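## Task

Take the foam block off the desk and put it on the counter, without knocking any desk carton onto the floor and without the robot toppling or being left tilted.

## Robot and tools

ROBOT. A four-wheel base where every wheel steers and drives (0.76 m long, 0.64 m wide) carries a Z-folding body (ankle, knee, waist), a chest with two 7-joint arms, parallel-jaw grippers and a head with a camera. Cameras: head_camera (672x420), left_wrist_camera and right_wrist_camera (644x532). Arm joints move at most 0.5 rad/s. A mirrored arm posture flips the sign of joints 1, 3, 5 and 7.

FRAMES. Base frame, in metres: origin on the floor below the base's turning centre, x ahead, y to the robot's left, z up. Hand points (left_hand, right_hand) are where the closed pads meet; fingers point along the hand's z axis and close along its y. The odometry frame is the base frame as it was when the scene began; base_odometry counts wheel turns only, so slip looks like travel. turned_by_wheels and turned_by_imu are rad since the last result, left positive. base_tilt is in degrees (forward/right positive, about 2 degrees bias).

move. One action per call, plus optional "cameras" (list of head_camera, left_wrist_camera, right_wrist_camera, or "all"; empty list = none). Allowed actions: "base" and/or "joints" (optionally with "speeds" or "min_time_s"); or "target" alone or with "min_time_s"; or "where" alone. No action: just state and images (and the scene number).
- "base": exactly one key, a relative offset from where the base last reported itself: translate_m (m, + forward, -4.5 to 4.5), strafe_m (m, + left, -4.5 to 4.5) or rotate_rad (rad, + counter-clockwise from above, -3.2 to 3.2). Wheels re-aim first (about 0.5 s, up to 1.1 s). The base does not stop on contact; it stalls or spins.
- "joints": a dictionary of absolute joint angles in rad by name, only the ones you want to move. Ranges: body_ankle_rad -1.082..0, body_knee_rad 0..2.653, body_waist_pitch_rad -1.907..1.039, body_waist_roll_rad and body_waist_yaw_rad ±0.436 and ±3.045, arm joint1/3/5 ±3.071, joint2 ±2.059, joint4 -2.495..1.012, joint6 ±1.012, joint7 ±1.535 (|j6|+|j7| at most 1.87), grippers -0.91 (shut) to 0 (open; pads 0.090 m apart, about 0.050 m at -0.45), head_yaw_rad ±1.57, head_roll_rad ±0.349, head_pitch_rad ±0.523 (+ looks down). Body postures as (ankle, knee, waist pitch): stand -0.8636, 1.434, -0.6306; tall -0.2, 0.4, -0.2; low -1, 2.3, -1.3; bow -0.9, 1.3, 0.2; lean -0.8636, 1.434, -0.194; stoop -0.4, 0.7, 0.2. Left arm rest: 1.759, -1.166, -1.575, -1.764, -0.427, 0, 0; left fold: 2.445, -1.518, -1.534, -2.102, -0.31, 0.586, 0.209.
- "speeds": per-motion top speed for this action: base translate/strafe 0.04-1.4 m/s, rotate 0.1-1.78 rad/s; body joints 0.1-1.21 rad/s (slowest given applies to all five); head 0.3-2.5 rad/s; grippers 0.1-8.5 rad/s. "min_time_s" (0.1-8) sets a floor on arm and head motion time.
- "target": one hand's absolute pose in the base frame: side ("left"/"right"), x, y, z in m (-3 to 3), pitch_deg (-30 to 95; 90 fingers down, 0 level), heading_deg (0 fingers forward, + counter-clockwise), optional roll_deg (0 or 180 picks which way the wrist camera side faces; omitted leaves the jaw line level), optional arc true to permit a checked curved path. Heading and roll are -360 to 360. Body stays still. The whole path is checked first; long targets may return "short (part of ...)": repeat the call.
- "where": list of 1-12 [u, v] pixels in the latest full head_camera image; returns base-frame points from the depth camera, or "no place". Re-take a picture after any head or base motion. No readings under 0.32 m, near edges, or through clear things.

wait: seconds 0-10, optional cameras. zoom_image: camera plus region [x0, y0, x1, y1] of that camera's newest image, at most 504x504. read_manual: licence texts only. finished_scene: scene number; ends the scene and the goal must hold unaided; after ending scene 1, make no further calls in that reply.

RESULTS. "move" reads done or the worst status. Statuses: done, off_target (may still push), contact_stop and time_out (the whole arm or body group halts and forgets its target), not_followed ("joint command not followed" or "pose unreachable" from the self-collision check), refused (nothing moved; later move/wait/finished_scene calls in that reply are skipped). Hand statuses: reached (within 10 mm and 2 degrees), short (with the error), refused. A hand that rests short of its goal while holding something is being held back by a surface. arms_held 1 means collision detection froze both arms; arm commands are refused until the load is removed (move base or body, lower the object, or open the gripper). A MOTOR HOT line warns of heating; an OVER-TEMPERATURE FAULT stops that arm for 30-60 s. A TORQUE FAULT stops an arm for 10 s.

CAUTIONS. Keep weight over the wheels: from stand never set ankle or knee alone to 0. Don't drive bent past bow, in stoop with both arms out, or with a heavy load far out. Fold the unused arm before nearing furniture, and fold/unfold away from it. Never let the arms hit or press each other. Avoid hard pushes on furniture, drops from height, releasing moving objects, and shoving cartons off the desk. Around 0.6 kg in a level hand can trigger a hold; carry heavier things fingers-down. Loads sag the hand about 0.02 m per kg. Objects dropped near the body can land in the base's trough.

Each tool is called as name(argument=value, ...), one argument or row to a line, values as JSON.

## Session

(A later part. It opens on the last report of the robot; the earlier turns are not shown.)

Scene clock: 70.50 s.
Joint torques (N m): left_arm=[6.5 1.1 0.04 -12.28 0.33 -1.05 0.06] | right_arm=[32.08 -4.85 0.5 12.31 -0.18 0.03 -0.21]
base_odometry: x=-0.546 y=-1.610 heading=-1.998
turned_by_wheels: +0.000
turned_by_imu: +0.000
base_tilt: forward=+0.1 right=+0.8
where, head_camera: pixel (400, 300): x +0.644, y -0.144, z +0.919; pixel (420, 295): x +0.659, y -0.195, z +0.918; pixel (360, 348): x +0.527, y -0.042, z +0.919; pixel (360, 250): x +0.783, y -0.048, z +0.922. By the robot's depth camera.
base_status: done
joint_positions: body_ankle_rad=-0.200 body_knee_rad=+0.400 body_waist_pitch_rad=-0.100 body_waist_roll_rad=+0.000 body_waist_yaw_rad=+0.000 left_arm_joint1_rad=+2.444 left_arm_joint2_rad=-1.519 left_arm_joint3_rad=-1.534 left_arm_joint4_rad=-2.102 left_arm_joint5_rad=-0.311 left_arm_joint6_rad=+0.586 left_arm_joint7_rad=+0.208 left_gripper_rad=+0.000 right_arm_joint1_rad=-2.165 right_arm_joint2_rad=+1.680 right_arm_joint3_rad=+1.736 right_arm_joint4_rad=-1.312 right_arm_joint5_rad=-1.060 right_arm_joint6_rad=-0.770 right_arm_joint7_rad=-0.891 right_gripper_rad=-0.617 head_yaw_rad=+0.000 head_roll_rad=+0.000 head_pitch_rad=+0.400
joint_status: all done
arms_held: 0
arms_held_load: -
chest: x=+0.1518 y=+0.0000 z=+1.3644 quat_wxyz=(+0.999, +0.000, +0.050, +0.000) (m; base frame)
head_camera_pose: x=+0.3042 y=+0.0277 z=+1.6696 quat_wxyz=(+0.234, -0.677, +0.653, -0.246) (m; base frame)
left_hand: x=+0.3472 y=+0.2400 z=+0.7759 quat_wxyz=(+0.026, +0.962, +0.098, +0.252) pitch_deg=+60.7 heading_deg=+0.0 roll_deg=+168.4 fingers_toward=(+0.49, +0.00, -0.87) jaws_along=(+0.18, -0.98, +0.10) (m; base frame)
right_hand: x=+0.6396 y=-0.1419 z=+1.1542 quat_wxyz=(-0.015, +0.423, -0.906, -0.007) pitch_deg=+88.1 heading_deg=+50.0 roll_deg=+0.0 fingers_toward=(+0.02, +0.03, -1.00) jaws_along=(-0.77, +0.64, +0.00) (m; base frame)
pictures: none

move(
  target={"side":"right","x":0.66,"y":-0.142,"z":0.944,"pitch_deg":88,"heading_deg":50},
  cameras=["head_camera","right_wrist_camera"],
)

Scene clock: 73.27 s.
Joint torques (N m): left_arm=[6.42 1.43 0.13 -12.38 0.33 -1.16 0.05] | right_arm=[34.13 -0.53 0.65 10.29 0.31 0.25 0.2]
move: done
base_odometry: x=-0.546 y=-1.610 heading=-1.998
turned_by_wheels: +0.000
turned_by_imu: +0.000
base_tilt: forward=+0.3 right=+0.8
base_status: not commanded
joint_positions: body_ankle_rad=-0.200 body_knee_rad=+0.400 body_waist_pitch_rad=-0.100 body_waist_roll_rad=+0.000 body_waist_yaw_rad=+0.000 left_arm_joint1_rad=+2.444 left_arm_joint2_rad=-1.519 left_arm_joint3_rad=-1.534 left_arm_joint4_rad=-2.102 left_arm_joint5_rad=-0.311 left_arm_joint6_rad=+0.586 left_arm_joint7_rad=+0.208 left_gripper_rad=+0.000 right_arm_joint1_rad=-2.668 right_arm_joint2_rad=+1.691 right_arm_joint3_rad=+1.709 right_arm_joint4_rad=-1.150 right_arm_joint5_rad=-0.898 right_arm_joint6_rad=-0.588 right_arm_joint7_rad=-0.526 right_gripper_rad=-0.617 head_yaw_rad=+0.000 head_roll_rad=+0.000 head_pitch_rad=+0.400
joint_status: not commanded
arms_held: 0
arms_held_load: -
chest: x=+0.1518 y=+0.0000 z=+1.3644 quat_wxyz=(+0.999, +0.000, +0.050, +0.000) (m; base frame)
head_camera_pose: x=+0.3042 y=+0.0277 z=+1.6697 quat_wxyz=(+0.234, -0.677, +0.653, -0.246) (m; base frame)
left_hand: x=+0.3472 y=+0.2400 z=+0.7759 quat_wxyz=(+0.026, +0.962, +0.098, +0.252) pitch_deg=+60.7 heading_deg=+0.0 roll_deg=+168.4 fingers_toward=(+0.49, +0.00, -0.87) jaws_along=(+0.18, -0.98, +0.10) (m; base frame)
right_hand: x=+0.6602 y=-0.1426 z=+0.9449 quat_wxyz=(-0.016, +0.422, -0.906, -0.008) pitch_deg=+88.0 heading_deg=+49.9 roll_deg=+0.0 fingers_toward=(+0.02, +0.03, -1.00) jaws_along=(-0.77, +0.64, +0.00) (m; base frame)
right_hand_status: reached (straight line, to end with the hand's camera side to the robot's left, planned for 1.4 s): 1 mm and 0.1 deg off.
pictures: head_camera, right_wrist_camera
camera_calibration:
head_camera: T_world_to_cam=[[0.0253504, -0.999316, 0.0269312, -0.0250481], [-0.769452, -0.0367037, -0.637649, 1.29966], [0.638201, -0.00455766, -0.769856, 1.09138], [0, 0, 0, 1]] pos_world=[0.30414, 0.0276454, 1.66961]
right_wrist_camera: T_world_to_cam=[[0.777816, -0.628382, 0.0117496, -0.619089], [-0.553257, -0.675716, 0.48715, -0.18481], [-0.298177, -0.385414, -0.873239, 1.10521], [0, 0, 0, 1]] pos_world=[0.708838, -0.0879395, 1.06242]

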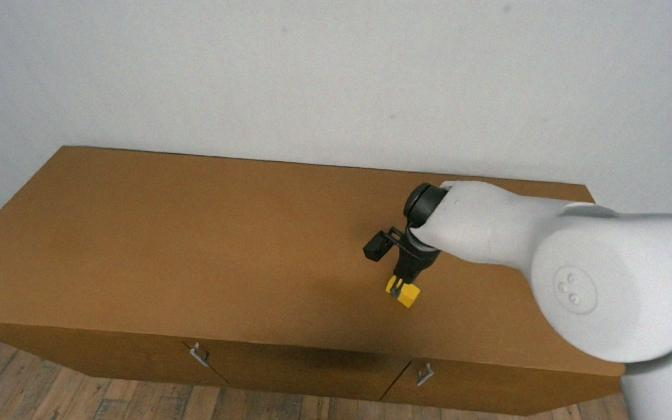

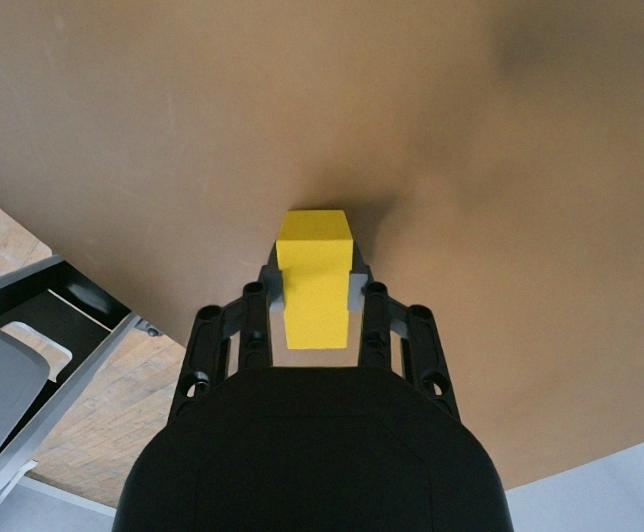

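move(
  target={"side":"right","x":0.66,"y":-0.142,"z":0.934,"pitch_deg":88,"heading_deg":50},
  cameras=["right_wrist_camera"],
)

Scene clock: 75.67 s.
Joint torques (N m): left_arm=[6.72 1.43 -0.01 -12.31 0.41 -1.13 0.03] | right_arm=[34.85 -2.13 1.21 10.11 -0.08 0.17 0.29]
move: short
base_odometry: x=-0.546 y=-1.610 heading=-1.998
turned_by_wheels: +0.000
turned_by_imu: +0.000
base_tilt: forward=+0.2 right=+0.9
base_status: not commanded
joint_positions: body_ankle_rad=-0.200 body_knee_rad=+0.400 body_waist_pitch_rad=-0.100 body_waist_roll_rad=+0.000 body_waist_yaw_rad=+0.000 left_arm_joint1_rad=+2.444 left_arm_joint2_rad=-1.519 left_arm_joint3_rad=-1.534 left_arm_joint4_rad=-2.102 left_arm_joint5_rad=-0.311 left_arm_joint6_rad=+0.586 left_arm_joint7_rad=+0.208 left_gripper_rad=+0.000 right_arm_joint1_rad=-2.676 right_arm_joint2_rad=+1.691 right_arm_joint3_rad=+1.709 right_arm_joint4_rad=-1.136 right_arm_joint5_rad=-0.896 right_arm_joint6_rad=-0.591 right_arm_joint7_rad=-0.527 right_gripper_rad=-0.617 head_yaw_rad=+0.000 head_roll_rad=+0.000 head_pitch_rad=+0.400
joint_status: not commanded
arms_held: 0
arms_held_load: -
chest: x=+0.1516 y=+0.0000 z=+1.3645 quat_wxyz=(+0.999, +0.000, +0.050, +0.000) (m; base frame)
head_camera_pose: x=+0.3038 y=+0.0276 z=+1.6697 quat_wxyz=(+0.234, -0.677, +0.653, -0.246) (m; base frame)
left_hand: x=+0.3471 y=+0.2400 z=+0.7760 quat_wxyz=(+0.026, +0.962, +0.098, +0.252) pitch_deg=+60.7 heading_deg=+0.0 roll_deg=+168.4 fingers_toward=(+0.49, +0.00, -0.87) jaws_along=(+0.18, -0.98, +0.10) (m; base frame)
right_hand: x=+0.6633 y=-0.1420 z=+0.9447 quat_wxyz=(-0.018, +0.420, -0.907, -0.008) pitch_deg=+87.8 heading_deg=+49.6 roll_deg=+0.0 fingers_toward=(+0.03, +0.03, -1.00) jaws_along=(-0.76, +0.65, +0.00) (m; base frame)
right_hand_status: short (straight line, to end with the hand's camera side to the robot's left, planned for 0.3 s): 11 mm and 0.5 deg off.
pictures: right_wrist_camera
camera_calibration:
right_wrist_camera: T_world_to_cam=[[0.774667, -0.632215, 0.0139753, -0.621752], [-0.558566, -0.673728, 0.483832, -0.175737], [-0.296471, -0.382615, -0.875049, 1.10716], [0, 0, 0, 1]] pos_world=[0.711731, -0.0878631, 1.06254]

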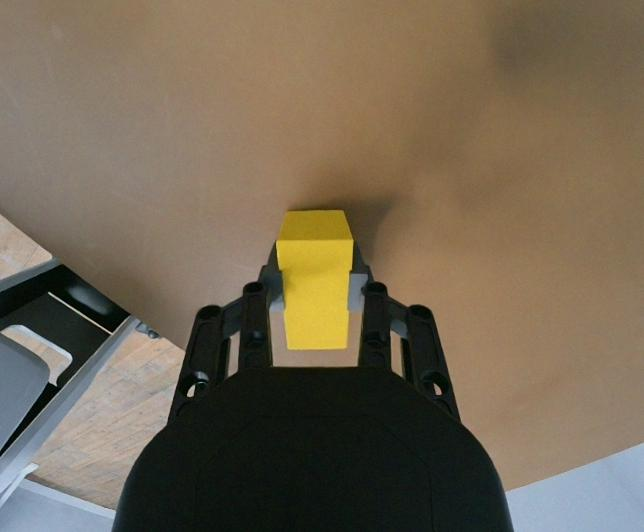

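Resting. Release and lift.

move(
  joints={"right_gripper_rad":-0.3},
)

move(
  target={"side":"right","x":0.66,"y":-0.142,"z":1.06,"pitch_deg":88,"heading_deg":50},
  cameras=["right_wrist_camera"],
)

Scene clock: 77.17 s.
Joint torques (N m): left_arm=[6.5 1.31 0.13 -12.34 0.46 -1.08 0.07] | right_arm=[34.93 -1.49 1.08 9.99 0.06 0.17 0.26]
move: done
base_odometry: x=-0.546 y=-1.610 heading=-1.998
turned_by_wheels: +0.000
turned_by_imu: +0.000
base_tilt: forward=+0.2 right=+0.9
base_status: not commanded
joint_positions: body_ankle_rad=-0.200 body_knee_rad=+0.400 body_waist_pitch_rad=-0.100 body_waist_roll_rad=+0.000 body_waist_yaw_rad=+0.000 left_arm_joint1_rad=+2.444 left_arm_joint2_rad=-1.519 left_arm_joint3_rad=-1.534 left_arm_joint4_rad=-2.102 left_arm_joint5_rad=-0.311 left_arm_joint6_rad=+0.586 left_arm_joint7_rad=+0.208 left_gripper_rad=+0.000 right_arm_joint1_rad=-2.677 right_arm_joint2_rad=+1.691 right_arm_joint3_rad=+1.709 right_arm_joint4_rad=-1.136 right_arm_joint5_rad=-0.896 right_arm_joint6_rad=-0.591 right_arm_joint7_rad=-0.527 right_gripper_rad=-0.301 head_yaw_rad=+0.000 head_roll_rad=+0.000 head_pitch_rad=+0.400
joint_status: all done
arms_held: 0
arms_held_load: -
chest: x=+0.1516 y=+0.0000 z=+1.3645 quat_wxyz=(+0.999, +0.000, +0.050, +0.000) (m; base frame)
head_camera_pose: x=+0.3038 y=+0.0276 z=+1.6697 quat_wxyz=(+0.234, -0.677, +0.653, -0.246) (m; base frame)
left_hand: x=+0.3471 y=+0.2400 z=+0.7760 quat_wxyz=(+0.026, +0.962, +0.098, +0.252) pitch_deg=+60.7 heading_deg=+0.0 roll_deg=+168.4 fingers_toward=(+0.49, +0.00, -0.87) jaws_along=(+0.18, -0.98, +0.10) (m; base frame)
right_hand: x=+0.6630 y=-0.1420 z=+0.9443 quat_wxyz=(-0.018, +0.420, -0.907, -0.008) pitch_deg=+87.8 heading_deg=+49.6 roll_deg=+0.0 fingers_toward=(+0.03, +0.03, -1.00) jaws_along=(-0.76, +0.65, +0.00) (m; base frame)
pictures: none

Scene clock: 78.57 s.
Joint torques (N m): left_arm=[6.58 1.06 0.07 -12.31 0.35 -1.13 0.01] | right_arm=[34.89 -4.05 0.97 11.4 -0.4 -0.36 -0.46]
move: done
base_odometry: x=-0.546 y=-1.610 heading=-1.998
turned_by_wheels: +0.000
turned_by_imu: +0.000
base_tilt: forward=+0.2 right=+0.9
base_status: not commanded
joint_positions: body_ankle_rad=-0.200 body_knee_rad=+0.400 body_waist_pitch_rad=-0.100 body_waist_roll_rad=+0.000 body_waist_yaw_rad=+0.000 left_arm_joint1_rad=+2.444 left_arm_joint2_rad=-1.519 left_arm_joint3_rad=-1.534 left_arm_joint4_rad=-2.102 left_arm_joint5_rad=-0.311 left_arm_joint6_rad=+0.586 left_arm_joint7_rad=+0.208 left_gripper_rad=+0.000 right_arm_joint1_rad=-2.398 right_arm_joint2_rad=+1.690 right_arm_joint3_rad=+1.722 right_arm_joint4_rad=-1.240 right_arm_joint5_rad=-0.968 right_arm_joint6_rad=-0.688 right_arm_joint7_rad=-0.708 right_gripper_rad=-0.300 head_yaw_rad=+0.000 head_roll_rad=+0.000 head_pitch_rad=+0.400
joint_status: not commanded
arms_held: 0
arms_held_load: -
chest: x=+0.1516 y=+0.0000 z=+1.3645 quat_wxyz=(+0.999, +0.000, +0.050, +0.000) (m; base frame)
head_camera_pose: x=+0.3038 y=+0.0276 z=+1.6697 quat_wxyz=(+0.234, -0.677, +0.653, -0.246) (m; base frame)
left_hand: x=+0.3471 y=+0.2400 z=+0.7760 quat_wxyz=(+0.026, +0.962, +0.098, +0.252) pitch_deg=+60.7 heading_deg=+0.0 roll_deg=+168.4 fingers_toward=(+0.49, +0.00, -0.87) jaws_along=(+0.18, -0.98, +0.10) (m; base frame)
right_hand: x=+0.6597 y=-0.1417 z=+1.0589 quat_wxyz=(-0.015, +0.423, -0.906, -0.007) pitch_deg=+88.1 heading_deg=+50.1 roll_deg=+0.0 fingers_toward=(+0.02, +0.03, -1.00) jaws_along=(-0.77, +0.64, +0.00) (m; base frame)
right_hand_status: reached (straight line, to end with the hand's camera side to the robot's left, planned for 0.9 s): 1 mm and 0.1 deg off.
pictures: right_wrist_camera
camera_calibration:
right_wrist_camera: T_world_to_cam=[[0.779536, -0.62622, 0.0131359, -0.621853], [-0.551426, -0.676182, 0.488577, -0.242871], [-0.297074, -0.388107, -0.872422, 1.20307], [0, 0, 0, 1]] pos_world=[0.708233, -0.0867212, 1.17642]

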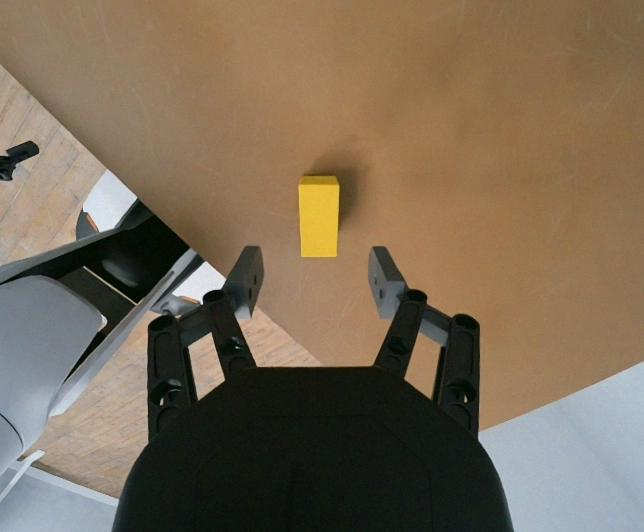

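finished_scene(
  scene=2,
)

The scene is finished: the task was done.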